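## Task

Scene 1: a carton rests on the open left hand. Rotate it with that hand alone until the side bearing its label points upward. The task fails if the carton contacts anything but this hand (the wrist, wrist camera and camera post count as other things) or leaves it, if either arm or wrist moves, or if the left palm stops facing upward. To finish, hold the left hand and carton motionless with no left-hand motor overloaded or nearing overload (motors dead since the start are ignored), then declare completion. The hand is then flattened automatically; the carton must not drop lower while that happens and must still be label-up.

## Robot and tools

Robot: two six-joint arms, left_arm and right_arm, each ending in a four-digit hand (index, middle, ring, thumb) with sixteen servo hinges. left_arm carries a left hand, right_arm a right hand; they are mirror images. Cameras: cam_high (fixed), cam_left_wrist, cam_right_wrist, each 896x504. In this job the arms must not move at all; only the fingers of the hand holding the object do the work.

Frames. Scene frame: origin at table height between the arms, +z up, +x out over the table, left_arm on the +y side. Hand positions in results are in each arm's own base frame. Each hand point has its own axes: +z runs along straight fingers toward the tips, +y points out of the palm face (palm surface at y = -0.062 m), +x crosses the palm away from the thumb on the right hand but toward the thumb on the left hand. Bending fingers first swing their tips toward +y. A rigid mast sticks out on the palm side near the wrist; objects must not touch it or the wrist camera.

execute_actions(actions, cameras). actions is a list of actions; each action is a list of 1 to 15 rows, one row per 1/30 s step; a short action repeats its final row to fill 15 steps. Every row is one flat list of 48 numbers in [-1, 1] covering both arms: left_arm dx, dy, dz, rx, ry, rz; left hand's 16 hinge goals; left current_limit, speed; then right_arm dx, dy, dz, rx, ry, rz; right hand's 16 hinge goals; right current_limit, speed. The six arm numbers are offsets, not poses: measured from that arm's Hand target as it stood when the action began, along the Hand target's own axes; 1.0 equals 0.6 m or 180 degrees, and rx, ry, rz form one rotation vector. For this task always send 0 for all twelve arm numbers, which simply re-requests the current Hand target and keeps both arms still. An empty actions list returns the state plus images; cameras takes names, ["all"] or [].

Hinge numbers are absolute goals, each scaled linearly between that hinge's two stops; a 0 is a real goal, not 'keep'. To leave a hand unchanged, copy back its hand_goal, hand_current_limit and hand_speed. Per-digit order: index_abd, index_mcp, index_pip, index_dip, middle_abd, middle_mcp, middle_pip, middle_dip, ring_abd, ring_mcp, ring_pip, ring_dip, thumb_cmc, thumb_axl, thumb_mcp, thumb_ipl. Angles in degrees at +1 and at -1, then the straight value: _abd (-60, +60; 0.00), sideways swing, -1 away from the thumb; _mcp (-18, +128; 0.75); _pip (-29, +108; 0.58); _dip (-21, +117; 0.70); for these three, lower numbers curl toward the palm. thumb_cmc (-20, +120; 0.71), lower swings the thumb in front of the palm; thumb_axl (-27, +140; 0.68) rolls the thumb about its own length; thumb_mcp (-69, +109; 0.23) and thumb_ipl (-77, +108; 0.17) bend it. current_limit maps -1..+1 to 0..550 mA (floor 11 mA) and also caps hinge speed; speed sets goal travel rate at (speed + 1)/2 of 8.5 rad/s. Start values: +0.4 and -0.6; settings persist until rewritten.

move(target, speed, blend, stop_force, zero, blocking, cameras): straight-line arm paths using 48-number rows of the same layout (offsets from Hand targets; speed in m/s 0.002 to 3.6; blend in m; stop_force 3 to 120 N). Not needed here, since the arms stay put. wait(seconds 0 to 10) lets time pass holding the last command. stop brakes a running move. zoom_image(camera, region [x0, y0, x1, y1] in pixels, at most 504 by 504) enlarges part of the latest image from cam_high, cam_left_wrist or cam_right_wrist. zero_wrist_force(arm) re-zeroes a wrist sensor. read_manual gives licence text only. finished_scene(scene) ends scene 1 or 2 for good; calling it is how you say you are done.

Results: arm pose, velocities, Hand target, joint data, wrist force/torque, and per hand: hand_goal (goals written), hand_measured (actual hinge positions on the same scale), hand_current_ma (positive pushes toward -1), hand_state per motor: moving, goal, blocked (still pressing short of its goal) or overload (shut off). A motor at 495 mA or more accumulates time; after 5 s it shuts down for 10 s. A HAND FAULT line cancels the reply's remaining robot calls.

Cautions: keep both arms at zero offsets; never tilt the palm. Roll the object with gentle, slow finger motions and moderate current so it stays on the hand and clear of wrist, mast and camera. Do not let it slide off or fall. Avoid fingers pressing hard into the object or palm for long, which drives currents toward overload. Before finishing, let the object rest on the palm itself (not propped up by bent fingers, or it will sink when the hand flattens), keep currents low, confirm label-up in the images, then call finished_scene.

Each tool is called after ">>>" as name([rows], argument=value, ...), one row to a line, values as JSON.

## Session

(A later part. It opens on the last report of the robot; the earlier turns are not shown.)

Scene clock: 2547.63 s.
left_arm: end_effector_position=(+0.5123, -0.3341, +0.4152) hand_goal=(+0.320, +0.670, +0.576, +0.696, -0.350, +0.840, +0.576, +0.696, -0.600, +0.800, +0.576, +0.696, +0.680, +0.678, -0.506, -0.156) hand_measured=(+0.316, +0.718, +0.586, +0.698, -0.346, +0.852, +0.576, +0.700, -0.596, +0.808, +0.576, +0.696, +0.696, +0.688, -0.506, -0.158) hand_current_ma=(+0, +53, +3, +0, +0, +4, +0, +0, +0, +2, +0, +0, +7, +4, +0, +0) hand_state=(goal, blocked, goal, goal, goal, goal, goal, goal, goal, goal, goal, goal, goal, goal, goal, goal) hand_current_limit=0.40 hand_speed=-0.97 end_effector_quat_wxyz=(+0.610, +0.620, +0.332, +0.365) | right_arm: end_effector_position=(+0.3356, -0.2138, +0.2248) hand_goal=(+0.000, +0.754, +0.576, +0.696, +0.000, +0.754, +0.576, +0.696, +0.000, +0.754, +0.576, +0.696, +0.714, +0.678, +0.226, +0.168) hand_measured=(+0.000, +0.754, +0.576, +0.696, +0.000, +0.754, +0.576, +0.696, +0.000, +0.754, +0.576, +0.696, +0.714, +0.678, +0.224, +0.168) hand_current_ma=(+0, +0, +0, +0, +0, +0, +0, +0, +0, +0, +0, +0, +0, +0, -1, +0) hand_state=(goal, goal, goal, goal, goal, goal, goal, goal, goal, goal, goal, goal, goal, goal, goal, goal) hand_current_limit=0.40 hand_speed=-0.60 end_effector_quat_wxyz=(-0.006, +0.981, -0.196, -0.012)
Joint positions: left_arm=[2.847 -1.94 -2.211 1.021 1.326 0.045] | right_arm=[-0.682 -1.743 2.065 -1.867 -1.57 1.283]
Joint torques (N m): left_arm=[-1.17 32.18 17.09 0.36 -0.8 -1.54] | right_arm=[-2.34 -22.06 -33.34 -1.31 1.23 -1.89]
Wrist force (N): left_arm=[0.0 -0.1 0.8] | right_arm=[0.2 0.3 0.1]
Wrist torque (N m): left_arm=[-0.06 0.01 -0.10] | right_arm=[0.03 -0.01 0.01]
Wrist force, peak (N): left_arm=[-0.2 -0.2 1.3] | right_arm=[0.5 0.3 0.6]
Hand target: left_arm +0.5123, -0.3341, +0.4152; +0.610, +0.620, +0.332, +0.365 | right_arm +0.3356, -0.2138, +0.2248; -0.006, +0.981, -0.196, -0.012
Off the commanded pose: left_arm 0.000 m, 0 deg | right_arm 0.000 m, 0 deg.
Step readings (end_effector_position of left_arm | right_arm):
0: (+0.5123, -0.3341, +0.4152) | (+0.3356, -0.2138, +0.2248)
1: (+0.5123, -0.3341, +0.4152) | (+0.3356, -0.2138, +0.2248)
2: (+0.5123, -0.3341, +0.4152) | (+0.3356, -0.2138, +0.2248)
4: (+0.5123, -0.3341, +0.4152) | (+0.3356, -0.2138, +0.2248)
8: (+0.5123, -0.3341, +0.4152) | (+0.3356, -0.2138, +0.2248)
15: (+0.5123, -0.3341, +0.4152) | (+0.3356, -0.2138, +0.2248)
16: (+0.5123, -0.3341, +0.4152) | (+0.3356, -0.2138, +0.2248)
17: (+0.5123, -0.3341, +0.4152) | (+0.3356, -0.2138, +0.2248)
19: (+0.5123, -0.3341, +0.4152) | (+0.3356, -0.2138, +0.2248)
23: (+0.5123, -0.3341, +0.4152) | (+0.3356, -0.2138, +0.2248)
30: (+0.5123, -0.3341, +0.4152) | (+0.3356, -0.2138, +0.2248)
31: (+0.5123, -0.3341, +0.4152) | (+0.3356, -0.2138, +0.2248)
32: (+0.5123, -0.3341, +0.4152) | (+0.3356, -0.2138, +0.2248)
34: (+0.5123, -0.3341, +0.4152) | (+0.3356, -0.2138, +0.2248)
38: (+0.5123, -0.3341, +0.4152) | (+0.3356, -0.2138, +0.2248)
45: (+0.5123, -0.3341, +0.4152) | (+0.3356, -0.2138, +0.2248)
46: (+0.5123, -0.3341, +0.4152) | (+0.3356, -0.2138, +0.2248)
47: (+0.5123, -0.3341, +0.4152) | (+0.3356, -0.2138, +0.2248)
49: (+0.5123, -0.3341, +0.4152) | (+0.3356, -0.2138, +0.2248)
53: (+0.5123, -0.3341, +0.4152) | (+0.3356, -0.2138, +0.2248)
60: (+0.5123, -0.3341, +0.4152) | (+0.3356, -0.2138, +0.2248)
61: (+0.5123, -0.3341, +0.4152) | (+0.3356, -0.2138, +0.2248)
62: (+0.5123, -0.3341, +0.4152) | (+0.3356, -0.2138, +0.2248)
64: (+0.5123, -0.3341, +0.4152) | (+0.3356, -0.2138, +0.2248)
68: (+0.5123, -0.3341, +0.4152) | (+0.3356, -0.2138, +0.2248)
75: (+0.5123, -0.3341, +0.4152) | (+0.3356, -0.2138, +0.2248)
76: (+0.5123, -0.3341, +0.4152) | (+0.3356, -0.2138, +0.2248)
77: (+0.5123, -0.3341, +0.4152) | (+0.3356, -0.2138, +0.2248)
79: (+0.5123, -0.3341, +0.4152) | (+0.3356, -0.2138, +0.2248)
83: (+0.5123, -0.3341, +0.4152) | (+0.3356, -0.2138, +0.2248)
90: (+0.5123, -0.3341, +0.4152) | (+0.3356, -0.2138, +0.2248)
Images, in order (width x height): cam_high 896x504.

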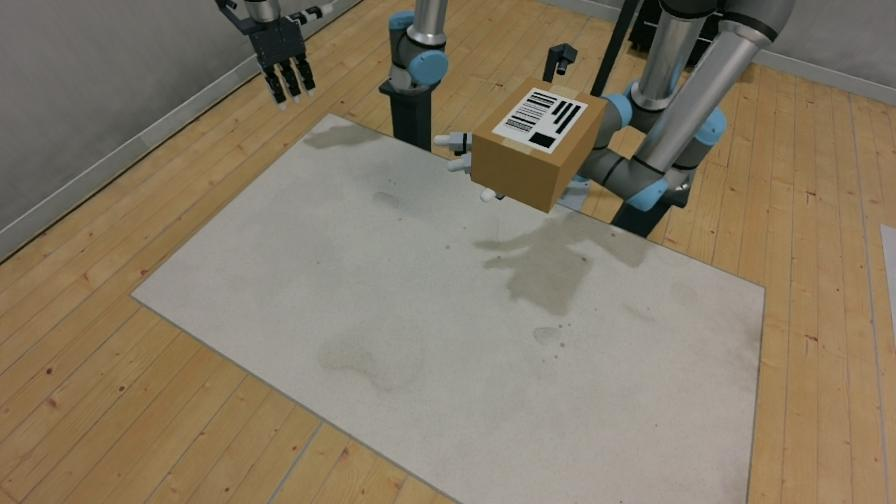

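>>> execute_actions([
  [[0,0,0,0,0,0,0.20,0.67,0.576,0.696,-0.35,0.84,0.576,0.696,-0.60,0.80,0.576,0.696,0.68,0.678,-0.506,-0.157,0.4,-0.96,0,0,0,0,0,0,0,0.754,0.576,0.696,0,0.754,0.576,0.696,0,0.754,0.576,0.696,0.714,0.678,0.226,0.168,0.4,-0.6]],
  [[0,0,0,0,0,0,0.10,0.67,0.576,0.696,-0.35,0.84,0.576,0.696,-0.60,0.80,0.576,0.696,0.68,0.678,-0.506,-0.157,0.4,-0.96,0,0,0,0,0,0,0,0.754,0.576,0.696,0,0.754,0.576,0.696,0,0.754,0.576,0.696,0.714,0.678,0.226,0.168,0.4,-0.6]],
  [[0,0,0,0,0,0,0.0,0.67,0.576,0.696,-0.35,0.84,0.576,0.696,-0.60,0.80,0.576,0.696,0.68,0.678,-0.506,-0.157,0.4,-0.96,0,0,0,0,0,0,0,0.754,0.576,0.696,0,0.754,0.576,0.696,0,0.754,0.576,0.696,0.714,0.678,0.226,0.168,0.4,-0.6]],
], cameras=["cam_high"])

>>> zoom_image(camera="cam_high", region=[430, 30, 630, 230])

Scene clock: 2561.10 s.
left_arm: end_effector_position=(+0.5123, -0.3341, +0.4152) hand_goal=(+0.000, +0.670, +0.576, +0.696, -0.350, +0.840, +0.576, +0.696, -0.600, +0.800, +0.576, +0.696, +0.680, +0.678, -0.506, -0.156) hand_measured=(+0.004, +0.714, +0.586, +0.698, -0.346, +0.852, +0.576, +0.700, -0.596, +0.808, +0.576, +0.696, +0.696, +0.688, -0.506, -0.158) hand_current_ma=(+0, +47, +3, +0, +0, +4, +0, +0, +0, +2, +0, +0, +7, +4, +0, +0) hand_state=(goal, blocked, goal, goal, goal, goal, goal, goal, goal, goal, goal, goal, goal, goal, goal, goal) hand_current_limit=0.40 hand_speed=-0.96 end_effector_quat_wxyz=(+0.610, +0.620, +0.332, +0.365) | right_arm: end_effector_position=(+0.3356, -0.2138, +0.2248) hand_goal=(+0.000, +0.754, +0.576, +0.696, +0.000, +0.754, +0.576, +0.696, +0.000, +0.754, +0.576, +0.696, +0.714, +0.678, +0.226, +0.168) hand_measured=(+0.000, +0.754, +0.576, +0.696, +0.000, +0.754, +0.576, +0.696, +0.000, +0.754, +0.576, +0.696, +0.714, +0.678, +0.224, +0.168) hand_current_ma=(+0, +0, +0, +0, +0, +0, +0, +0, +0, +0, +0, +0, +0, +0, -1, +0) hand_state=(goal, goal, goal, goal, goal, goal, goal, goal, goal, goal, goal, goal, goal, goal, goal, goal) hand_current_limit=0.40 hand_speed=-0.60 end_effector_quat_wxyz=(-0.006, +0.981, -0.196, -0.012)
Joint positions: left_arm=[2.847 -1.94 -2.211 1.021 1.326 0.045] | right_arm=[-0.682 -1.743 2.065 -1.867 -1.57 1.283]
Joint torques (N m): left_arm=[-1.13 32.73 16.46 0.47 -0.53 -1.47] | right_arm=[-2.13 -20.6 -33.29 -1.4 1.34 -1.98]
Wrist force (N): left_arm=[0.1 0.0 1.1] | right_arm=[0.1 0.0 0.3]
Wrist torque (N m): left_arm=[-0.06 0.00 -0.07] | right_arm=[-0.01 -0.02 0.00]
Wrist force, peak (N): left_arm=[0.0 0.0 1.3] | right_arm=[0.1 0.1 0.7]
Hand target: left_arm +0.5123, -0.3341, +0.4152; +0.610, +0.620, +0.332, +0.365 | right_arm +0.3356, -0.2138, +0.2248; -0.006, +0.981, -0.196, -0.012
Off the commanded pose: left_arm 0.000 m, 0 deg | right_arm 0.000 m, 0 deg.
Step readings (end_effector_position of left_arm | right_arm):
0: (+0.5123, -0.3341, +0.4152) | (+0.3356, -0.2138, +0.2248)
1: (+0.5123, -0.3341, +0.4152) | (+0.3356, -0.2138, +0.2248)
2: (+0.5123, -0.3341, +0.4152) | (+0.3356, -0.2138, +0.2248)
4: (+0.5123, -0.3341, +0.4152) | (+0.3356, -0.2138, +0.2248)
8: (+0.5123, -0.3341, +0.4152) | (+0.3356, -0.2138, +0.2248)
15: (+0.5123, -0.3341, +0.4152) | (+0.3356, -0.2138, +0.2248)
16: (+0.5123, -0.3341, +0.4152) | (+0.3356, -0.2138, +0.2248)
17: (+0.5123, -0.3341, +0.4152) | (+0.3356, -0.2138, +0.2248)
19: (+0.5123, -0.3341, +0.4152) | (+0.3356, -0.2138, +0.2248)
23: (+0.5123, -0.3341, +0.4152) | (+0.3356, -0.2138, +0.2248)
30: (+0.5123, -0.3341, +0.4152) | (+0.3356, -0.2138, +0.2248)
31: (+0.5123, -0.3341, +0.4152) | (+0.3356, -0.2138, +0.2248)
32: (+0.5123, -0.3341, +0.4152) | (+0.3356, -0.2138, +0.2248)
34: (+0.5123, -0.3341, +0.4152) | (+0.3356, -0.2138, +0.2248)
38: (+0.5123, -0.3341, +0.4152) | (+0.3356, -0.2138, +0.2248)
45: (+0.5123, -0.3341, +0.4152) | (+0.3356, -0.2138, +0.2248)
Images, in order (width x height): cam_high 896x504.

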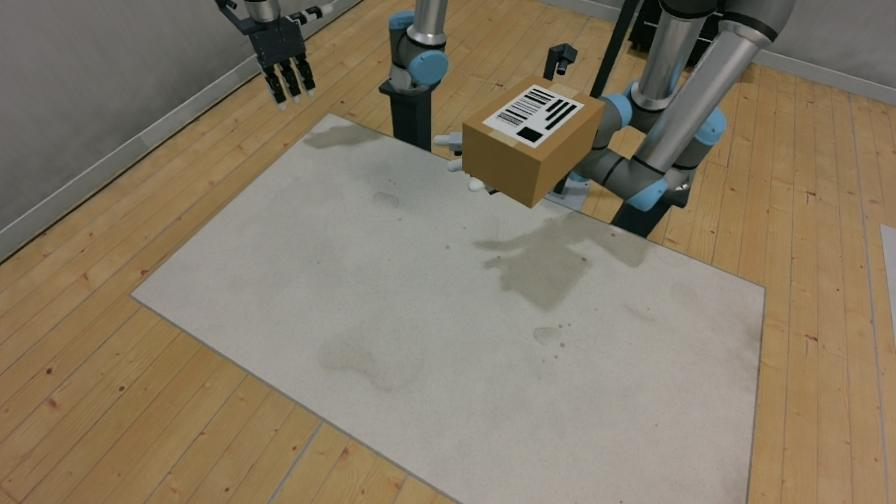

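Scaled by 2.520 from the camera's 896x504 image, which has a finer 1280x720 frame.

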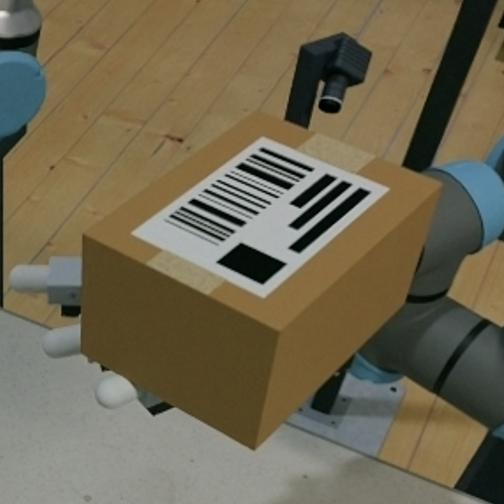

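>>> execute_actions([
  [[0,0,0,0,0,0,-0.10,0.67,0.576,0.696,-0.35,0.84,0.576,0.696,-0.60,0.80,0.576,0.696,0.68,0.678,-0.506,-0.157,0.4,-0.965,0,0,0,0,0,0,0,0.754,0.576,0.696,0,0.754,0.576,0.696,0,0.754,0.576,0.696,0.714,0.678,0.226,0.168,0.4,-0.6]],
  [[0,0,0,0,0,0,-0.18,0.67,0.576,0.696,-0.35,0.84,0.576,0.696,-0.60,0.80,0.576,0.696,0.68,0.678,-0.506,-0.157,0.4,-0.965,0,0,0,0,0,0,0,0.754,0.576,0.696,0,0.754,0.576,0.696,0,0.754,0.576,0.696,0.714,0.678,0.226,0.168,0.4,-0.6]],
  [[0,0,0,0,0,0,-0.18,0.67,0.576,0.696,-0.35,0.84,0.576,0.696,-0.60,0.80,0.576,0.696,0.68,0.678,-0.506,-0.157,0.4,-0.965,0,0,0,0,0,0,0,0.754,0.576,0.696,0,0.754,0.576,0.696,0,0.754,0.576,0.696,0.714,0.678,0.226,0.168,0.4,-0.6]],
], cameras=["cam_high", "cam_left_wrist"])

>>> zoom_image(camera="cam_high", region=[430, 30, 630, 230])

Scene clock: 2586.20 s.
left_arm: end_effector_position=(+0.5123, -0.3341, +0.4152) hand_goal=(-0.180, +0.670, +0.576, +0.696, -0.350, +0.840, +0.576, +0.696, -0.600, +0.800, +0.576, +0.696, +0.680, +0.678, -0.506, -0.156) hand_measured=(-0.176, +0.714, +0.586, +0.698, -0.346, +0.852, +0.576, +0.700, -0.596, +0.808, +0.576, +0.696, +0.696, +0.688, -0.506, -0.158) hand_current_ma=(+0, +47, +3, +0, +0, +4, +0, +0, +0, +2, +0, +0, +7, +3, +0, +0) hand_state=(goal, blocked, goal, goal, goal, goal, goal, goal, goal, goal, goal, goal, goal, goal, goal, goal) hand_current_limit=0.40 hand_speed=-0.96 end_effector_quat_wxyz=(+0.610, +0.620, +0.332, +0.365) | right_arm: end_effector_position=(+0.3356, -0.2138, +0.2248) hand_goal=(+0.000, +0.754, +0.576, +0.696, +0.000, +0.754, +0.576, +0.696, +0.000, +0.754, +0.576, +0.696, +0.714, +0.678, +0.226, +0.168) hand_measured=(+0.000, +0.754, +0.576, +0.696, +0.000, +0.754, +0.576, +0.696, +0.000, +0.754, +0.576, +0.696, +0.714, +0.678, +0.224, +0.168) hand_current_ma=(+0, +0, +0, +0, +0, +0, +0, +0, +0, +0, +0, +0, +0, +0, -1, +0) hand_state=(goal, goal, goal, goal, goal, goal, goal, goal, goal, goal, goal, goal, goal, goal, goal, goal) hand_current_limit=0.40 hand_speed=-0.60 end_effector_quat_wxyz=(-0.006, +0.981, -0.196, -0.012)
Joint positions: left_arm=[2.847 -1.94 -2.211 1.021 1.326 0.045] | right_arm=[-0.682 -1.743 2.065 -1.867 -1.57 1.283]
Joint torques (N m): left_arm=[-1.49 30.39 15.98 0.42 -0.51 -1.11] | right_arm=[-1.99 -21.63 -33.31 -1.23 1.23 -1.94]
Wrist force (N): left_arm=[0.2 0.1 0.8] | right_arm=[0.1 0.2 0.5]
Wrist torque (N m): left_arm=[-0.04 -0.02 -0.05] | right_arm=[0.00 -0.01 0.00]
Wrist force, peak (N): left_arm=[0.5 0.1 1.2] | right_arm=[0.3 -0.1 0.8]
Hand target: left_arm +0.5123, -0.3341, +0.4152; +0.610, +0.620, +0.332, +0.365 | right_arm +0.3356, -0.2138, +0.2248; -0.006, +0.981, -0.196, -0.012
Off the commanded pose: left_arm 0.000 m, 0 deg | right_arm 0.000 m, 0 deg.
Step readings (end_effector_position of left_arm | right_arm):
0: (+0.5123, -0.3341, +0.4152) | (+0.3356, -0.2138, +0.2248)
1: (+0.5123, -0.3341, +0.4152) | (+0.3356, -0.2138, +0.2248)
2: (+0.5123, -0.3341, +0.4152) | (+0.3356, -0.2138, +0.2248)
4: (+0.5123, -0.3341, +0.4152) | (+0.3356, -0.2138, +0.2248)
8: (+0.5123, -0.3341, +0.4152) | (+0.3356, -0.2138, +0.2248)
15: (+0.5123, -0.3341, +0.4152) | (+0.3356, -0.2138, +0.2248)
16: (+0.5123, -0.3341, +0.4152) | (+0.3356, -0.2138, +0.2248)
17: (+0.5123, -0.3341, +0.4152) | (+0.3356, -0.2138, +0.2248)
19: (+0.5123, -0.3341, +0.4152) | (+0.3356, -0.2138, +0.2248)
23: (+0.5123, -0.3341, +0.4152) | (+0.3356, -0.2138, +0.2248)
30: (+0.5123, -0.3341, +0.4152) | (+0.3356, -0.2138, +0.2248)
31: (+0.5123, -0.3341, +0.4152) | (+0.3356, -0.2138, +0.2248)
32: (+0.5123, -0.3341, +0.4152) | (+0.3356, -0.2138, +0.2248)
34: (+0.5123, -0.3341, +0.4152) | (+0.3356, -0.2138, +0.2248)
38: (+0.5123, -0.3341, +0.4152) | (+0.3356, -0.2138, +0.2248)
45: (+0.5123, -0.3341, +0.4152) | (+0.3356, -0.2138, +0.2248)
Images, in order (width x height): cam_high 896x504, cam_left_wrist 896x504.

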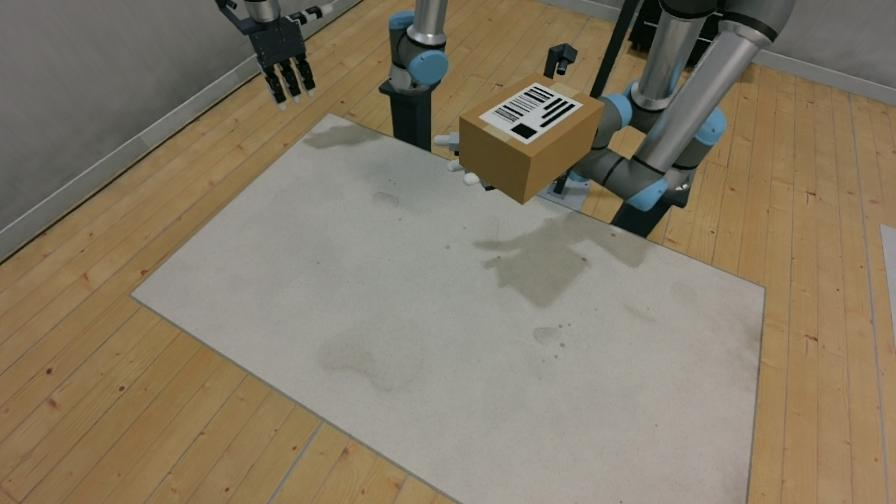

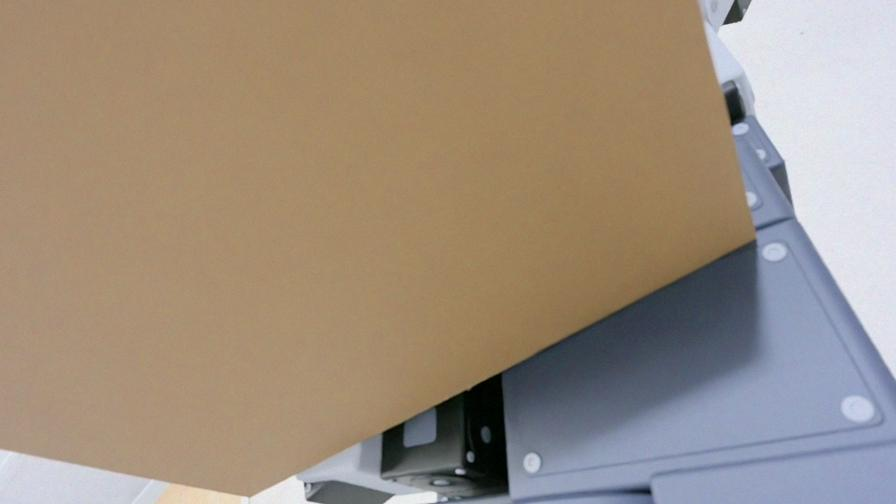

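Scaled by 2.520 from the camera's 896x504 image, which has a finer 1280x720 frame.

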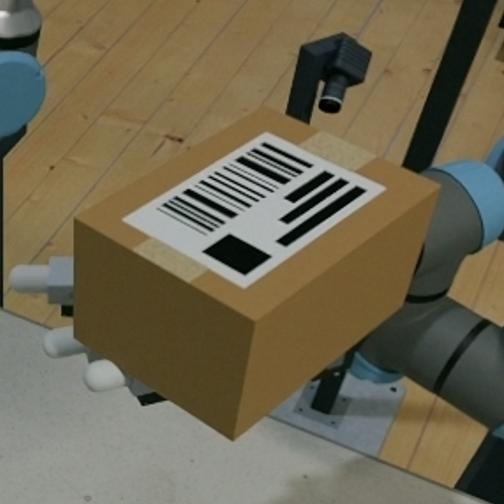

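>>> execute_actions([
  [[0,0,0,0,0,0,-0.18,0.80,0.576,0.696,-0.35,0.86,0.576,0.696,-0.60,0.84,0.576,0.696,0.68,0.678,-0.506,-0.157,0.4,-0.97,0,0,0,0,0,0,0,0.754,0.576,0.696,0,0.754,0.576,0.696,0,0.754,0.576,0.696,0.714,0.678,0.226,0.168,0.4,-0.6]],
  [[0,0,0,0,0,0,-0.18,0.92,0.576,0.696,-0.35,0.92,0.576,0.696,-0.60,0.84,0.576,0.696,0.68,0.678,-0.506,-0.157,0.4,-0.97,0,0,0,0,0,0,0,0.754,0.576,0.696,0,0.754,0.576,0.696,0,0.754,0.576,0.696,0.714,0.678,0.226,0.168,0.4,-0.6]],
  [[0,0,0,0,0,0,-0.18,0.92,0.576,0.696,-0.35,0.92,0.576,0.696,-0.60,0.84,0.576,0.696,0.68,0.678,-0.506,-0.157,0.4,-0.97,0,0,0,0,0,0,0,0.754,0.576,0.696,0,0.754,0.576,0.696,0,0.754,0.576,0.696,0.714,0.678,0.226,0.168,0.4,-0.6]],
  [[0,0,0,0,0,0,-0.05,0.92,0.576,0.696,-0.25,0.92,0.576,0.696,-0.45,0.84,0.576,0.696,0.68,0.678,-0.506,-0.157,0.4,-0.96,0,0,0,0,0,0,0,0.754,0.576,0.696,0,0.754,0.576,0.696,0,0.754,0.576,0.696,0.714,0.678,0.226,0.168,0.4,-0.6]],
  [[0,0,0,0,0,0,0.0,0.92,0.576,0.696,-0.10,0.92,0.576,0.696,-0.30,0.84,0.576,0.696,0.68,0.678,-0.506,-0.157,0.4,-0.96,0,0,0,0,0,0,0,0.754,0.576,0.696,0,0.754,0.576,0.696,0,0.754,0.576,0.696,0.714,0.678,0.226,0.168,0.4,-0.6]],
  [[0,0,0,0,0,0,0.0,0.92,0.576,0.696,0.0,0.92,0.576,0.696,-0.15,0.84,0.576,0.696,0.68,0.678,-0.506,-0.157,0.4,-0.96,0,0,0,0,0,0,0,0.754,0.576,0.696,0,0.754,0.576,0.696,0,0.754,0.576,0.696,0.714,0.678,0.226,0.168,0.4,-0.6]],
  [[0,0,0,0,0,0,0.0,0.92,0.576,0.696,0.0,0.92,0.576,0.696,-0.10,0.84,0.576,0.696,0.68,0.678,-0.506,-0.157,0.4,-0.96,0,0,0,0,0,0,0,0.754,0.576,0.696,0,0.754,0.576,0.696,0,0.754,0.576,0.696,0.714,0.678,0.226,0.168,0.4,-0.6]],
], cameras=["cam_high", "cam_left_wrist"])

>>> zoom_image(camera="cam_high", region=[430, 30, 630, 230])

Scene clock: 2620.33 s.
left_arm: end_effector_position=(+0.5123, -0.3341, +0.4152) hand_goal=(+0.000, +0.920, +0.576, +0.696, +0.000, +0.920, +0.576, +0.696, -0.100, +0.840, +0.576, +0.696, +0.680, +0.678, -0.506, -0.156) hand_measured=(-0.004, +0.928, +0.584, +0.698, -0.010, +0.934, +0.580, +0.700, -0.104, +0.850, +0.576, +0.696, +0.696, +0.690, -0.504, -0.156) hand_current_ma=(+0, +2, +2, +0, -2, +5, +0, +0, +0, +3, +0, +0, +7, +6, +0, +0) hand_state=(goal, goal, goal, goal, goal, goal, goal, goal, goal, goal, goal, goal, goal, goal, goal, goal) hand_current_limit=0.40 hand_speed=-0.96 end_effector_quat_wxyz=(+0.610, +0.620, +0.332, +0.365) | right_arm: end_effector_position=(+0.3356, -0.2138, +0.2248) hand_goal=(+0.000, +0.754, +0.576, +0.696, +0.000, +0.754, +0.576, +0.696, +0.000, +0.754, +0.576, +0.696, +0.714, +0.678, +0.226, +0.168) hand_measured=(+0.000, +0.754, +0.576, +0.696, +0.000, +0.754, +0.576, +0.696, +0.000, +0.754, +0.576, +0.696, +0.714, +0.678, +0.224, +0.168) hand_current_ma=(+0, +0, +0, +0, +0, +0, +0, +0, +0, +0, +0, +0, +0, +0, -1, +0) hand_state=(goal, goal, goal, goal, goal, goal, goal, goal, goal, goal, goal, goal, goal, goal, goal, goal) hand_current_limit=0.40 hand_speed=-0.60 end_effector_quat_wxyz=(-0.006, +0.981, -0.196, -0.012)
Joint positions: left_arm=[2.847 -1.94 -2.211 1.021 1.326 0.045] | right_arm=[-0.682 -1.743 2.065 -1.867 -1.57 1.283]
Joint torques (N m): left_arm=[-1.58 28.89 14.07 0.54 -0.11 -1.33] | right_arm=[-1.87 -21.55 -34.54 -1.24 1.35 -2.15]
Wrist force (N): left_arm=[0.3 0.2 1.1] | right_arm=[0.3 0.1 0.1]
Wrist torque (N m): left_arm=[-0.04 -0.02 -0.06] | right_arm=[0.00 -0.04 0.02]
Wrist force, peak (N): left_arm=[0.2 0.0 1.3] | right_arm=[0.2 0.4 0.7]
Hand target: left_arm +0.5123, -0.3341, +0.4152; +0.610, +0.620, +0.332, +0.365 | right_arm +0.3356, -0.2138, +0.2248; -0.006, +0.981, -0.196, -0.012
Off the commanded pose: left_arm 0.000 m, 0 deg | right_arm 0.000 m, 0 deg.
Step readings (end_effector_position of left_arm | right_arm):
0: (+0.5123, -0.3341, +0.4152) | (+0.3356, -0.2138, +0.2248)
1: (+0.5123, -0.3341, +0.4152) | (+0.3356, -0.2138, +0.2248)
2: (+0.5123, -0.3341, +0.4152) | (+0.3356, -0.2138, +0.2248)
4: (+0.5123, -0.3341, +0.4152) | (+0.3356, -0.2138, +0.2248)
8: (+0.5123, -0.3341, +0.4152) | (+0.3356, -0.2138, +0.2248)
15: (+0.5123, -0.3341, +0.4152) | (+0.3356, -0.2138, +0.2248)
16: (+0.5123, -0.3341, +0.4152) | (+0.3356, -0.2138, +0.2248)
17: (+0.5123, -0.3341, +0.4152) | (+0.3356, -0.2138, +0.2248)
19: (+0.5123, -0.3341, +0.4152) | (+0.3356, -0.2138, +0.2248)
23: (+0.5123, -0.3341, +0.4152) | (+0.3356, -0.2138, +0.2248)
30: (+0.5123, -0.3341, +0.4152) | (+0.3356, -0.2138, +0.2248)
31: (+0.5123, -0.3341, +0.4152) | (+0.3356, -0.2138, +0.2248)
32: (+0.5123, -0.3341, +0.4152) | (+0.3356, -0.2138, +0.2248)
34: (+0.5123, -0.3341, +0.4152) | (+0.3356, -0.2138, +0.2248)
38: (+0.5123, -0.3341, +0.4152) | (+0.3356, -0.2138, +0.2248)
45: (+0.5123, -0.3341, +0.4152) | (+0.3356, -0.2138, +0.2248)
46: (+0.5123, -0.3341, +0.4152) | (+0.3356, -0.2138, +0.2248)
47: (+0.5123, -0.3341, +0.4152) | (+0.3356, -0.2138, +0.2248)
49: (+0.5123, -0.3341, +0.4152) | (+0.3356, -0.2138, +0.2248)
53: (+0.5123, -0.3341, +0.4152) | (+0.3356, -0.2138, +0.2248)
60: (+0.5123, -0.3341, +0.4152) | (+0.3356, -0.2138, +0.2248)
61: (+0.5123, -0.3341, +0.4152) | (+0.3356, -0.2138, +0.2248)
62: (+0.5123, -0.3341, +0.4152) | (+0.3356, -0.2138, +0.2248)
64: (+0.5123, -0.3341, +0.4152) | (+0.3356, -0.2138, +0.2248)
68: (+0.5123, -0.3341, +0.4152) | (+0.3356, -0.2138, +0.2248)
75: (+0.5123, -0.3341, +0.4152) | (+0.3356, -0.2138, +0.2248)
76: (+0.5123, -0.3341, +0.4152) | (+0.3356, -0.2138, +0.2248)
77: (+0.5123, -0.3341, +0.4152) | (+0.3356, -0.2138, +0.2248)
79: (+0.5123, -0.3341, +0.4152) | (+0.3356, -0.2138, +0.2248)
83: (+0.5123, -0.3341, +0.4152) | (+0.3356, -0.2138, +0.2248)
90: (+0.5123, -0.3341, +0.4152) | (+0.3356, -0.2138, +0.2248)
91: (+0.5123, -0.3341, +0.4152) | (+0.3356, -0.2138, +0.2248)
92: (+0.5123, -0.3341, +0.4152) | (+0.3356, -0.2138, +0.2248)
94: (+0.5123, -0.3341, +0.4152) | (+0.3356, -0.2138, +0.2248)
98: (+0.5123, -0.3341, +0.4152) | (+0.3356, -0.2138, +0.2248)
105: (+0.5123, -0.3341, +0.4152) | (+0.3356, -0.2138, +0.2248)
Images, in order (width x height): cam_high 896x504, cam_left_wrist 896x504.

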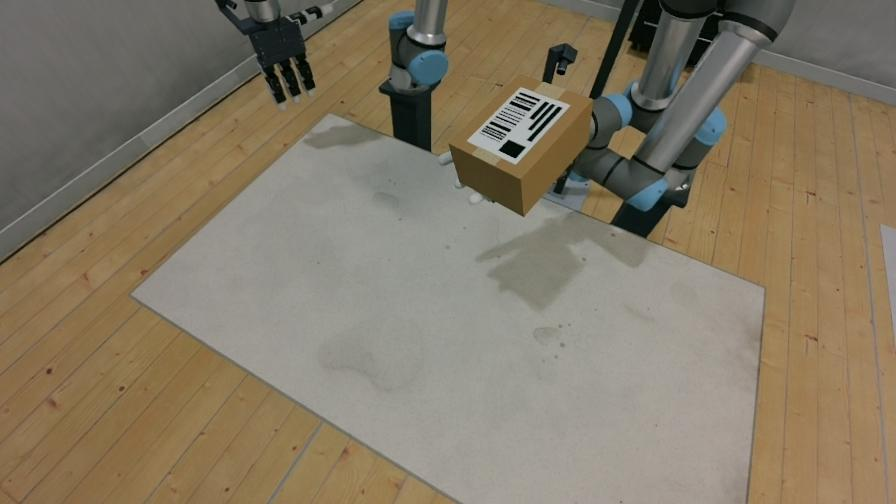

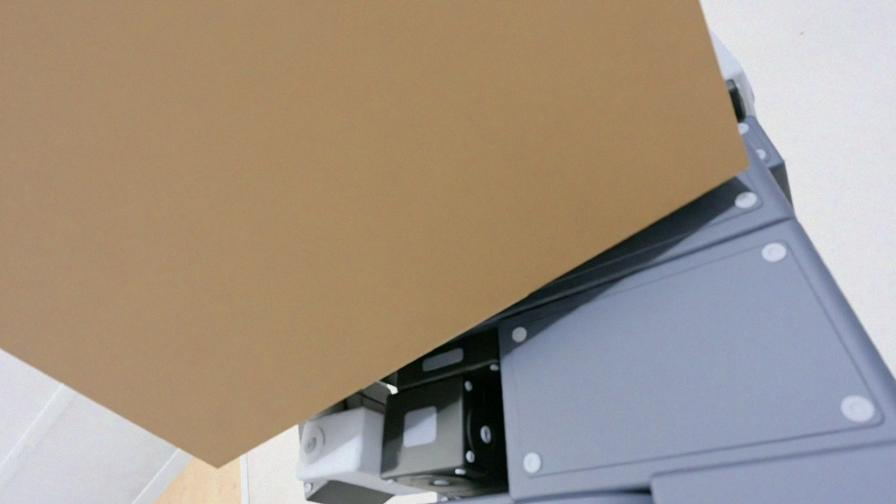

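Scaled by 2.520 from the camera's 896x504 image, which has a finer 1280x720 frame.

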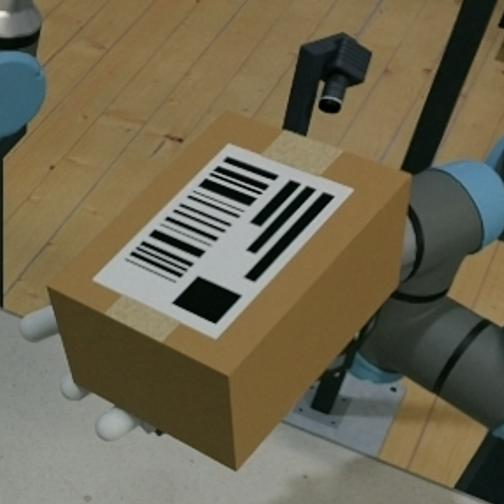

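>>> execute_actions([
  [[0,0,0,0,0,0,0.0,0.86,0.576,0.696,0.0,0.86,0.576,0.696,-0.10,0.84,0.576,0.696,0.68,0.678,-0.506,-0.157,0.4,-0.97,0,0,0,0,0,0,0,0.754,0.576,0.696,0,0.754,0.576,0.696,0,0.754,0.576,0.696,0.714,0.678,0.226,0.168,0.4,-0.6]],
  [[0,0,0,0,0,0,0.0,0.80,0.576,0.696,0.0,0.80,0.576,0.696,-0.10,0.84,0.576,0.696,0.68,0.678,-0.506,-0.157,0.4,-0.97,0,0,0,0,0,0,0,0.754,0.576,0.696,0,0.754,0.576,0.696,0,0.754,0.576,0.696,0.714,0.678,0.226,0.168,0.4,-0.6]],
  [[0,0,0,0,0,0,0.0,0.80,0.576,0.696,0.0,0.80,0.576,0.696,-0.10,0.80,0.576,0.696,0.68,0.678,-0.506,-0.157,0.4,-0.97,0,0,0,0,0,0,0,0.754,0.576,0.696,0,0.754,0.576,0.696,0,0.754,0.576,0.696,0.714,0.678,0.226,0.168,0.4,-0.6]],
], cameras=["cam_high", "cam_left_wrist"])

>>> zoom_image(camera="cam_high", region=[430, 30, 630, 230])

Scene clock: 2657.77 s.
left_arm: end_effector_position=(+0.5123, -0.3341, +0.4152) hand_goal=(+0.000, +0.800, +0.576, +0.696, +0.000, +0.800, +0.576, +0.696, -0.100, +0.800, +0.576, +0.696, +0.680, +0.678, -0.506, -0.156) hand_measured=(-0.004, +0.830, +0.584, +0.698, -0.006, +0.842, +0.580, +0.700, -0.104, +0.826, +0.576, +0.696, +0.696, +0.690, -0.504, -0.156) hand_current_ma=(+0, +23, +2, +0, -1, +40, +1, +0, +0, +18, +0, +0, +7, +6, +0, +0) hand_state=(goal, blocked, goal, goal, goal, blocked, goal, goal, goal, blocked, goal, goal, goal, goal, goal, goal) hand_current_limit=0.40 hand_speed=-0.97 end_effector_quat_wxyz=(+0.610, +0.620, +0.332, +0.365) | right_arm: end_effector_position=(+0.3356, -0.2138, +0.2248) hand_goal=(+0.000, +0.754, +0.576, +0.696, +0.000, +0.754, +0.576, +0.696, +0.000, +0.754, +0.576, +0.696, +0.714, +0.678, +0.226, +0.168) hand_measured=(+0.000, +0.754, +0.576, +0.696, +0.000, +0.754, +0.576, +0.696, +0.000, +0.754, +0.576, +0.696, +0.714, +0.678, +0.224, +0.168) hand_current_ma=(+0, +0, +0, +0, +0, +0, +0, +0, +0, +0, +0, +0, +0, +0, -1, +0) hand_state=(goal, goal, goal, goal, goal, goal, goal, goal, goal, goal, goal, goal, goal, goal, goal, goal) hand_current_limit=0.40 hand_speed=-0.60 end_effector_quat_wxyz=(-0.006, +0.981, -0.196, -0.012)
Joint positions: left_arm=[2.847 -1.94 -2.211 1.021 1.326 0.045] | right_arm=[-0.682 -1.743 2.065 -1.867 -1.57 1.283]
Joint torques (N m): left_arm=[-1.76 27.69 14.28 0.52 0.2 -0.82] | right_arm=[-1.39 -22.19 -33.75 -1.3 1.44 -1.97]
Wrist force (N): left_arm=[0.3 0.2 0.9] | right_arm=[0.2 -0.1 0.0]
Wrist torque (N m): left_arm=[-0.04 -0.02 -0.07] | right_arm=[-0.01 -0.03 0.01]
Wrist force, peak (N): left_arm=[0.4 0.1 1.3] | right_arm=[0.3 0.2 0.8]
Hand target: left_arm +0.5123, -0.3341, +0.4152; +0.610, +0.620, +0.332, +0.365 | right_arm +0.3356, -0.2138, +0.2248; -0.006, +0.981, -0.196, -0.012
Off the commanded pose: left_arm 0.000 m, 0 deg | right_arm 0.000 m, 0 deg.
Step readings (end_effector_position of left_arm | right_arm):
0: (+0.5123, -0.3341, +0.4152) | (+0.3356, -0.2138, +0.2248)
1: (+0.5123, -0.3341, +0.4152) | (+0.3356, -0.2138, +0.2248)
2: (+0.5123, -0.3341, +0.4152) | (+0.3356, -0.2138, +0.2248)
4: (+0.5123, -0.3341, +0.4152) | (+0.3356, -0.2138, +0.2248)
8: (+0.5123, -0.3341, +0.4152) | (+0.3356, -0.2138, +0.2248)
15: (+0.5123, -0.3341, +0.4152) | (+0.3356, -0.2138, +0.2248)
16: (+0.5123, -0.3341, +0.4152) | (+0.3356, -0.2138, +0.2248)
17: (+0.5123, -0.3341, +0.4152) | (+0.3356, -0.2138, +0.2248)
19: (+0.5123, -0.3341, +0.4152) | (+0.3356, -0.2138, +0.2248)
23: (+0.5123, -0.3341, +0.4152) | (+0.3356, -0.2138, +0.2248)
30: (+0.5123, -0.3341, +0.4152) | (+0.3356, -0.2138, +0.2248)
31: (+0.5123, -0.3341, +0.4152) | (+0.3356, -0.2138, +0.2248)
32: (+0.5123, -0.3341, +0.4152) | (+0.3356, -0.2138, +0.2248)
34: (+0.5123, -0.3341, +0.4152) | (+0.3356, -0.2138, +0.2248)
38: (+0.5123, -0.3341, +0.4152) | (+0.3356, -0.2138, +0.2248)
45: (+0.5123, -0.3341, +0.4152) | (+0.3356, -0.2138, +0.2248)
Images, in order (width x height): cam_high 896x504, cam_left_wrist 896x504.

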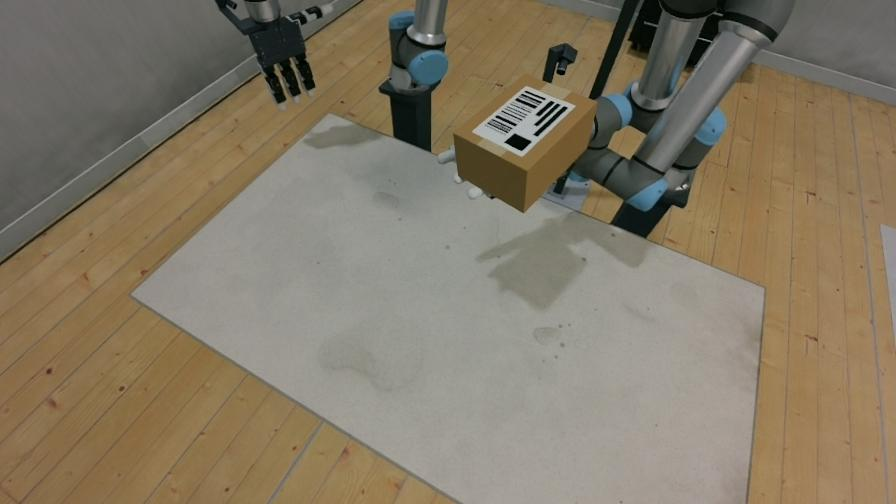

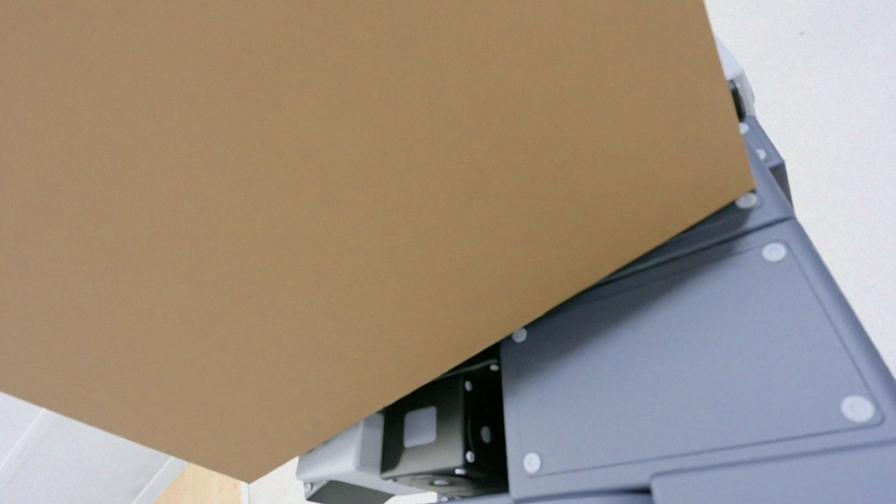

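Scaled by 2.520 from the camera's 896x504 image, which has a finer 1280x720 frame.

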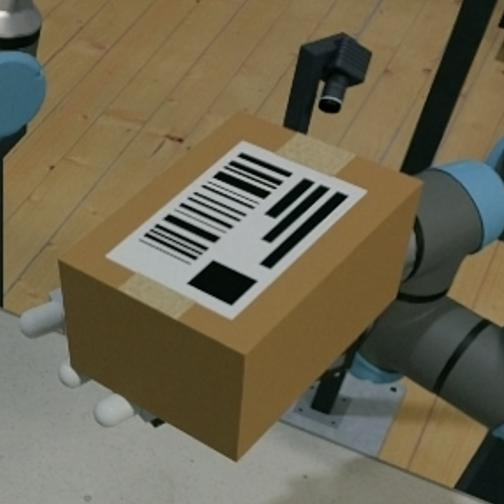

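>>> execute_actions([
  [[0,0,0,0,0,0,0.0,0.75,0.576,0.696,0.0,0.75,0.576,0.696,-0.10,0.77,0.576,0.696,0.68,0.678,-0.506,-0.157,0.4,-0.97,0,0,0,0,0,0,0,0.754,0.576,0.696,0,0.754,0.576,0.696,0,0.754,0.576,0.696,0.714,0.678,0.226,0.168,0.4,-0.6]],
  [[0,0,0,0,0,0,0.0,0.71,0.576,0.696,0.0,0.71,0.576,0.696,-0.10,0.754,0.576,0.696,0.68,0.678,-0.506,-0.157,0.4,-0.97,0,0,0,0,0,0,0,0.754,0.576,0.696,0,0.754,0.576,0.696,0,0.754,0.576,0.696,0.714,0.678,0.226,0.168,0.4,-0.6]],
  [[0,0,0,0,0,0,0.0,0.69,0.576,0.696,0.0,0.69,0.576,0.696,-0.10,0.754,0.576,0.696,0.68,0.678,-0.506,-0.157,0.4,-0.97,0,0,0,0,0,0,0,0.754,0.576,0.696,0,0.754,0.576,0.696,0,0.754,0.576,0.696,0.714,0.678,0.226,0.168,0.4,-0.6]],
], cameras=["cam_high", "cam_left_wrist"])

>>> zoom_image(camera="cam_high", region=[430, 30, 630, 230])

Scene clock: 2670.57 s.
left_arm: end_effector_position=(+0.5123, -0.3341, +0.4152) hand_goal=(+0.000, +0.690, +0.576, +0.696, +0.000, +0.690, +0.576, +0.696, -0.100, +0.754, +0.576, +0.696, +0.680, +0.678, -0.506, -0.156) hand_measured=(-0.004, +0.726, +0.584, +0.698, -0.006, +0.734, +0.582, +0.700, -0.104, +0.780, +0.576, +0.696, +0.696, +0.688, -0.504, -0.156) hand_current_ma=(+0, +30, +2, +0, -1, +45, +1, +0, +0, +18, +0, +0, +7, +4, +0, +0) hand_state=(goal, blocked, goal, goal, goal, blocked, goal, goal, goal, blocked, goal, goal, goal, goal, goal, goal) hand_current_limit=0.40 hand_speed=-0.97 end_effector_quat_wxyz=(+0.610, +0.620, +0.332, +0.365) | right_arm: end_effector_position=(+0.3356, -0.2138, +0.2248) hand_goal=(+0.000, +0.754, +0.576, +0.696, +0.000, +0.754, +0.576, +0.696, +0.000, +0.754, +0.576, +0.696, +0.714, +0.678, +0.226, +0.168) hand_measured=(+0.000, +0.754, +0.576, +0.696, +0.000, +0.754, +0.576, +0.696, +0.000, +0.754, +0.576, +0.696, +0.714, +0.678, +0.224, +0.168) hand_current_ma=(+0, +0, +0, +0, +0, +0, +0, +0, +0, +0, +0, +0, +0, +0, -1, +0) hand_state=(goal, goal, goal, goal, goal, goal, goal, goal, goal, goal, goal, goal, goal, goal, goal, goal) hand_current_limit=0.40 hand_speed=-0.60 end_effector_quat_wxyz=(-0.006, +0.981, -0.196, -0.012)
Joint positions: left_arm=[2.847 -1.94 -2.211 1.021 1.326 0.045] | right_arm=[-0.682 -1.743 2.065 -1.867 -1.57 1.283]
Joint torques (N m): left_arm=[-2.34 27.5 13.72 0.45 0.52 -0.83] | right_arm=[-1.55 -21.94 -33.12 -1.18 1.37 -2.12]
Wrist force (N): left_arm=[0.1 0.0 0.9] | right_arm=[0.1 0.1 0.2]
Wrist torque (N m): left_arm=[-0.06 0.01 -0.08] | right_arm=[0.00 0.00 0.00]
Wrist force, peak (N): left_arm=[0.1 -0.5 1.2] | right_arm=[0.3 0.3 0.7]
Hand target: left_arm +0.5123, -0.3341, +0.4152; +0.610, +0.620, +0.332, +0.365 | right_arm +0.3356, -0.2138, +0.2248; -0.006, +0.981, -0.196, -0.012
Off the commanded pose: left_arm 0.000 m, 0 deg | right_arm 0.000 m, 0 deg.
Step readings (end_effector_position of left_arm | right_arm):
0: (+0.5123, -0.3341, +0.4152) | (+0.3356, -0.2138, +0.2248)
1: (+0.5123, -0.3341, +0.4152) | (+0.3356, -0.2138, +0.2248)
2: (+0.5123, -0.3341, +0.4152) | (+0.3356, -0.2138, +0.2248)
4: (+0.5123, -0.3341, +0.4152) | (+0.3356, -0.2138, +0.2248)
8: (+0.5123, -0.3341, +0.4152) | (+0.3356, -0.2138, +0.2248)
15: (+0.5123, -0.3341, +0.4152) | (+0.3356, -0.2138, +0.2248)
16: (+0.5123, -0.3341, +0.4152) | (+0.3356, -0.2138, +0.2248)
17: (+0.5123, -0.3341, +0.4152) | (+0.3356, -0.2138, +0.2248)
19: (+0.5123, -0.3341, +0.4152) | (+0.3356, -0.2138, +0.2248)
23: (+0.5123, -0.3341, +0.4152) | (+0.3356, -0.2138, +0.2248)
30: (+0.5123, -0.3341, +0.4152) | (+0.3356, -0.2138, +0.2248)
31: (+0.5123, -0.3341, +0.4152) | (+0.3356, -0.2138, +0.2248)
32: (+0.5123, -0.3341, +0.4152) | (+0.3356, -0.2138, +0.2248)
34: (+0.5123, -0.3341, +0.4152) | (+0.3356, -0.2138, +0.2248)
38: (+0.5123, -0.3341, +0.4152) | (+0.3356, -0.2138, +0.2248)
45: (+0.5123, -0.3341, +0.4152) | (+0.3356, -0.2138, +0.2248)
Images, in order (width x height): cam_high 896x504, cam_left_wrist 896x504.

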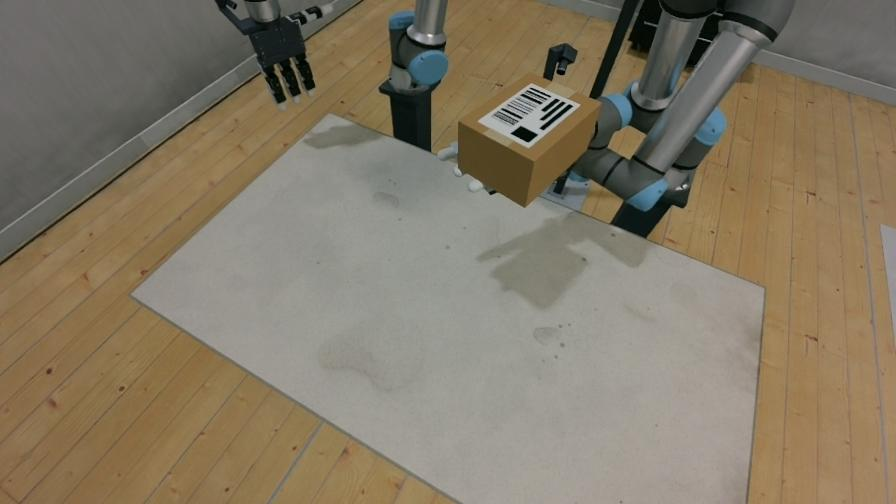

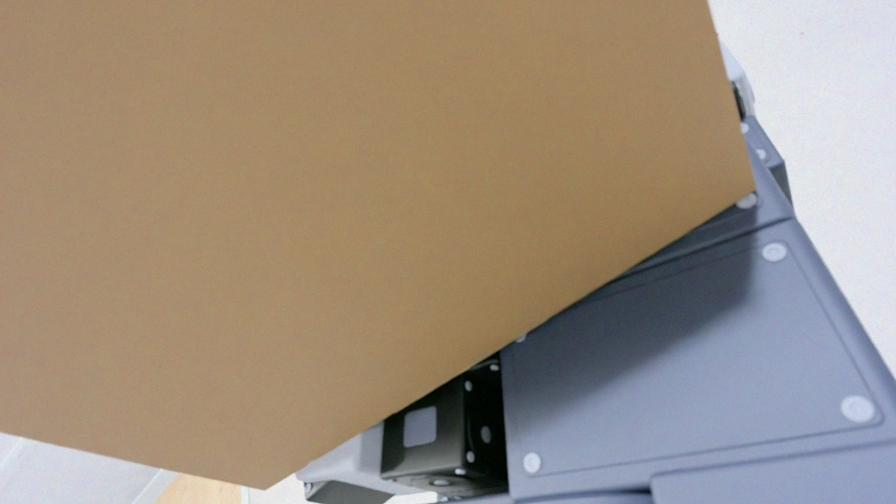

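Scaled by 2.520 from the camera's 896x504 image, which has a finer 1280x720 frame.

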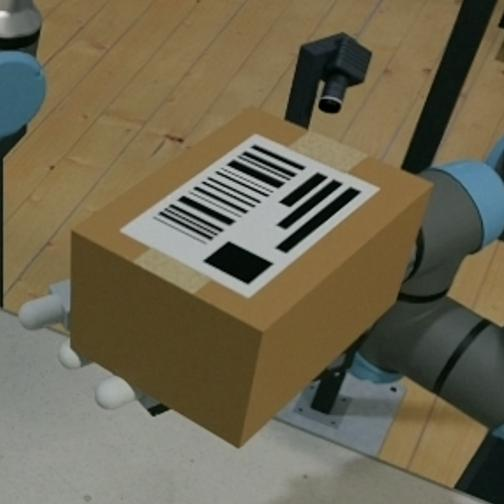

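>>> execute_actions([
  [[0,0,0,0,0,0,0.0,0.69,0.576,0.696,0.0,0.69,0.576,0.696,-0.05,0.754,0.576,0.696,0.74,0.678,-0.506,-0.157,0.4,-0.97,0,0,0,0,0,0,0,0.754,0.576,0.696,0,0.754,0.576,0.696,0,0.754,0.576,0.696,0.714,0.678,0.226,0.168,0.4,-0.6]],
  [[0,0,0,0,0,0,0.0,0.69,0.576,0.696,0.0,0.69,0.576,0.696,-0.02,0.754,0.576,0.696,0.82,0.678,-0.506,-0.157,0.4,-0.97,0,0,0,0,0,0,0,0.754,0.576,0.696,0,0.754,0.576,0.696,0,0.754,0.576,0.696,0.714,0.678,0.226,0.168,0.4,-0.6]],
  [[0,0,0,0,0,0,0.0,0.69,0.576,0.696,0.0,0.69,0.576,0.696,-0.02,0.754,0.576,0.696,0.82,0.678,-0.506,-0.157,0.4,-0.97,0,0,0,0,0,0,0,0.754,0.576,0.696,0,0.754,0.576,0.696,0,0.754,0.576,0.696,0.714,0.678,0.226,0.168,0.4,-0.6]],
], cameras=["cam_high", "cam_left_wrist"])

>>> zoom_image(camera="cam_high", region=[430, 30, 630, 230])

Scene clock: 2696.70 s.
left_arm: end_effector_position=(+0.5123, -0.3341, +0.4152) hand_goal=(+0.000, +0.690, +0.576, +0.696, +0.000, +0.690, +0.576, +0.696, -0.020, +0.754, +0.576, +0.696, +0.820, +0.678, -0.506, -0.156) hand_measured=(-0.002, +0.726, +0.584, +0.698, -0.006, +0.724, +0.582, +0.700, -0.024, +0.780, +0.576, +0.696, +0.826, +0.688, -0.504, -0.156) hand_current_ma=(+0, +30, +2, +0, -1, +28, +1, +0, +0, +18, +0, +0, +1, +4, +0, +0) hand_state=(goal, blocked, goal, goal, goal, blocked, goal, goal, goal, blocked, goal, goal, goal, goal, goal, goal) hand_current_limit=0.40 hand_speed=-0.97 end_effector_quat_wxyz=(+0.610, +0.620, +0.332, +0.365) | right_arm: end_effector_position=(+0.3356, -0.2138, +0.2248) hand_goal=(+0.000, +0.754, +0.576, +0.696, +0.000, +0.754, +0.576, +0.696, +0.000, +0.754, +0.576, +0.696, +0.714, +0.678, +0.226, +0.168) hand_measured=(+0.000, +0.754, +0.576, +0.696, +0.000, +0.754, +0.576, +0.696, +0.000, +0.754, +0.576, +0.696, +0.714, +0.678, +0.224, +0.168) hand_current_ma=(+0, +0, +0, +0, +0, +0, +0, +0, +0, +0, +0, +0, +0, +0, -1, +0) hand_state=(goal, goal, goal, goal, goal, goal, goal, goal, goal, goal, goal, goal, goal, goal, goal, goal) hand_current_limit=0.40 hand_speed=-0.60 end_effector_quat_wxyz=(-0.006, +0.981, -0.196, -0.012)
Joint positions: left_arm=[2.847 -1.94 -2.211 1.021 1.326 0.045] | right_arm=[-0.682 -1.743 2.065 -1.867 -1.57 1.283]
Joint torques (N m): left_arm=[-2.12 25.67 13.78 0.32 0.77 -0.73] | right_arm=[-2.08 -21.53 -33.51 -1.3 1.42 -1.93]
Wrist force (N): left_arm=[0.0 0.1 0.8] | right_arm=[0.1 0.2 0.4]
Wrist torque (N m): left_arm=[-0.05 0.01 -0.09] | right_arm=[-0.02 -0.02 0.01]
Wrist force, peak (N): left_arm=[0.3 -0.1 1.3] | right_arm=[0.2 0.2 0.8]
Hand target: left_arm +0.5123, -0.3341, +0.4152; +0.610, +0.620, +0.332, +0.365 | right_arm +0.3356, -0.2138, +0.2248; -0.006, +0.981, -0.196, -0.012
Off the commanded pose: left_arm 0.000 m, 0 deg | right_arm 0.000 m, 0 deg.
Step readings (end_effector_position of left_arm | right_arm):
0: (+0.5123, -0.3341, +0.4152) | (+0.3356, -0.2138, +0.2248)
1: (+0.5123, -0.3341, +0.4152) | (+0.3356, -0.2138, +0.2248)
2: (+0.5123, -0.3341, +0.4152) | (+0.3356, -0.2138, +0.2248)
4: (+0.5123, -0.3341, +0.4152) | (+0.3356, -0.2138, +0.2248)
8: (+0.5123, -0.3341, +0.4152) | (+0.3356, -0.2138, +0.2248)
15: (+0.5123, -0.3341, +0.4152) | (+0.3356, -0.2138, +0.2248)
16: (+0.5123, -0.3341, +0.4152) | (+0.3356, -0.2138, +0.2248)
17: (+0.5123, -0.3341, +0.4152) | (+0.3356, -0.2138, +0.2248)
19: (+0.5123, -0.3341, +0.4152) | (+0.3356, -0.2138, +0.2248)
23: (+0.5123, -0.3341, +0.4152) | (+0.3356, -0.2138, +0.2248)
30: (+0.5123, -0.3341, +0.4152) | (+0.3356, -0.2138, +0.2248)
31: (+0.5123, -0.3341, +0.4152) | (+0.3356, -0.2138, +0.2248)
32: (+0.5123, -0.3341, +0.4152) | (+0.3356, -0.2138, +0.2248)
34: (+0.5123, -0.3341, +0.4152) | (+0.3356, -0.2138, +0.2248)
38: (+0.5123, -0.3341, +0.4152) | (+0.3356, -0.2138, +0.2248)
45: (+0.5123, -0.3341, +0.4152) | (+0.3356, -0.2138, +0.2248)
Images, in order (width x height): cam_high 896x504, cam_left_wrist 896x504.

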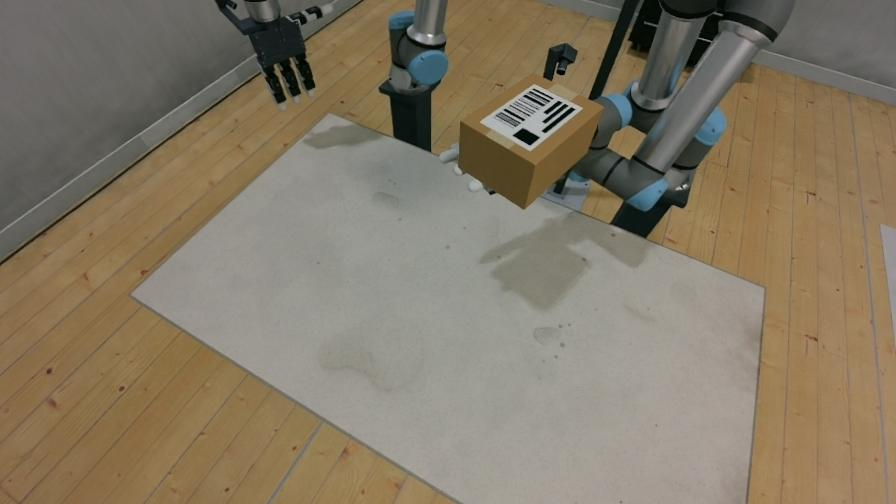

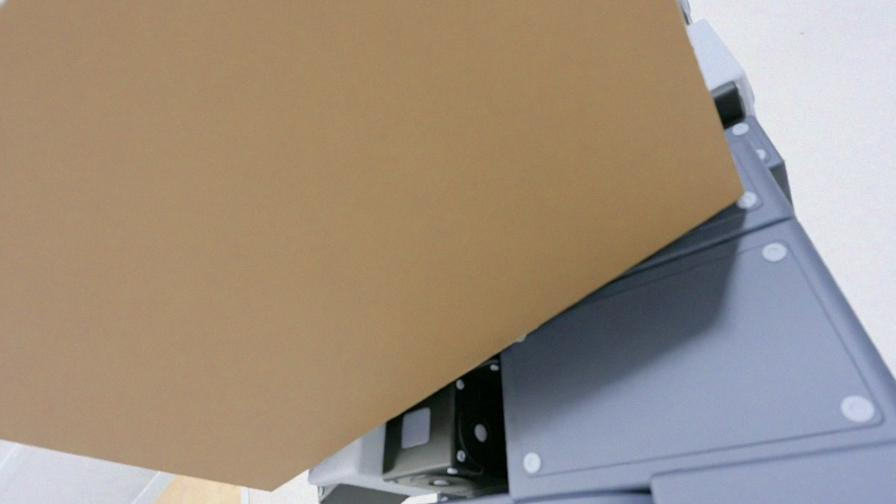

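Scaled by 2.520 from the camera's 896x504 image, which has a finer 1280x720 frame.

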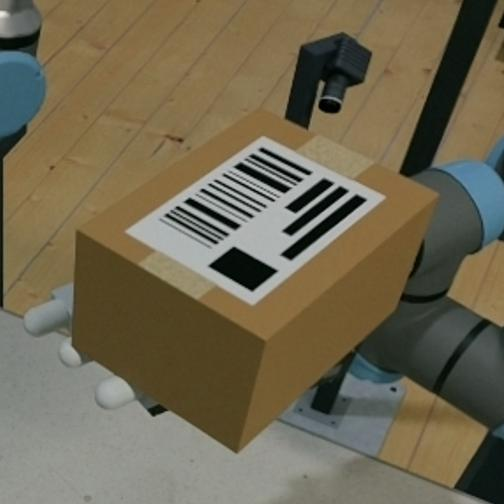

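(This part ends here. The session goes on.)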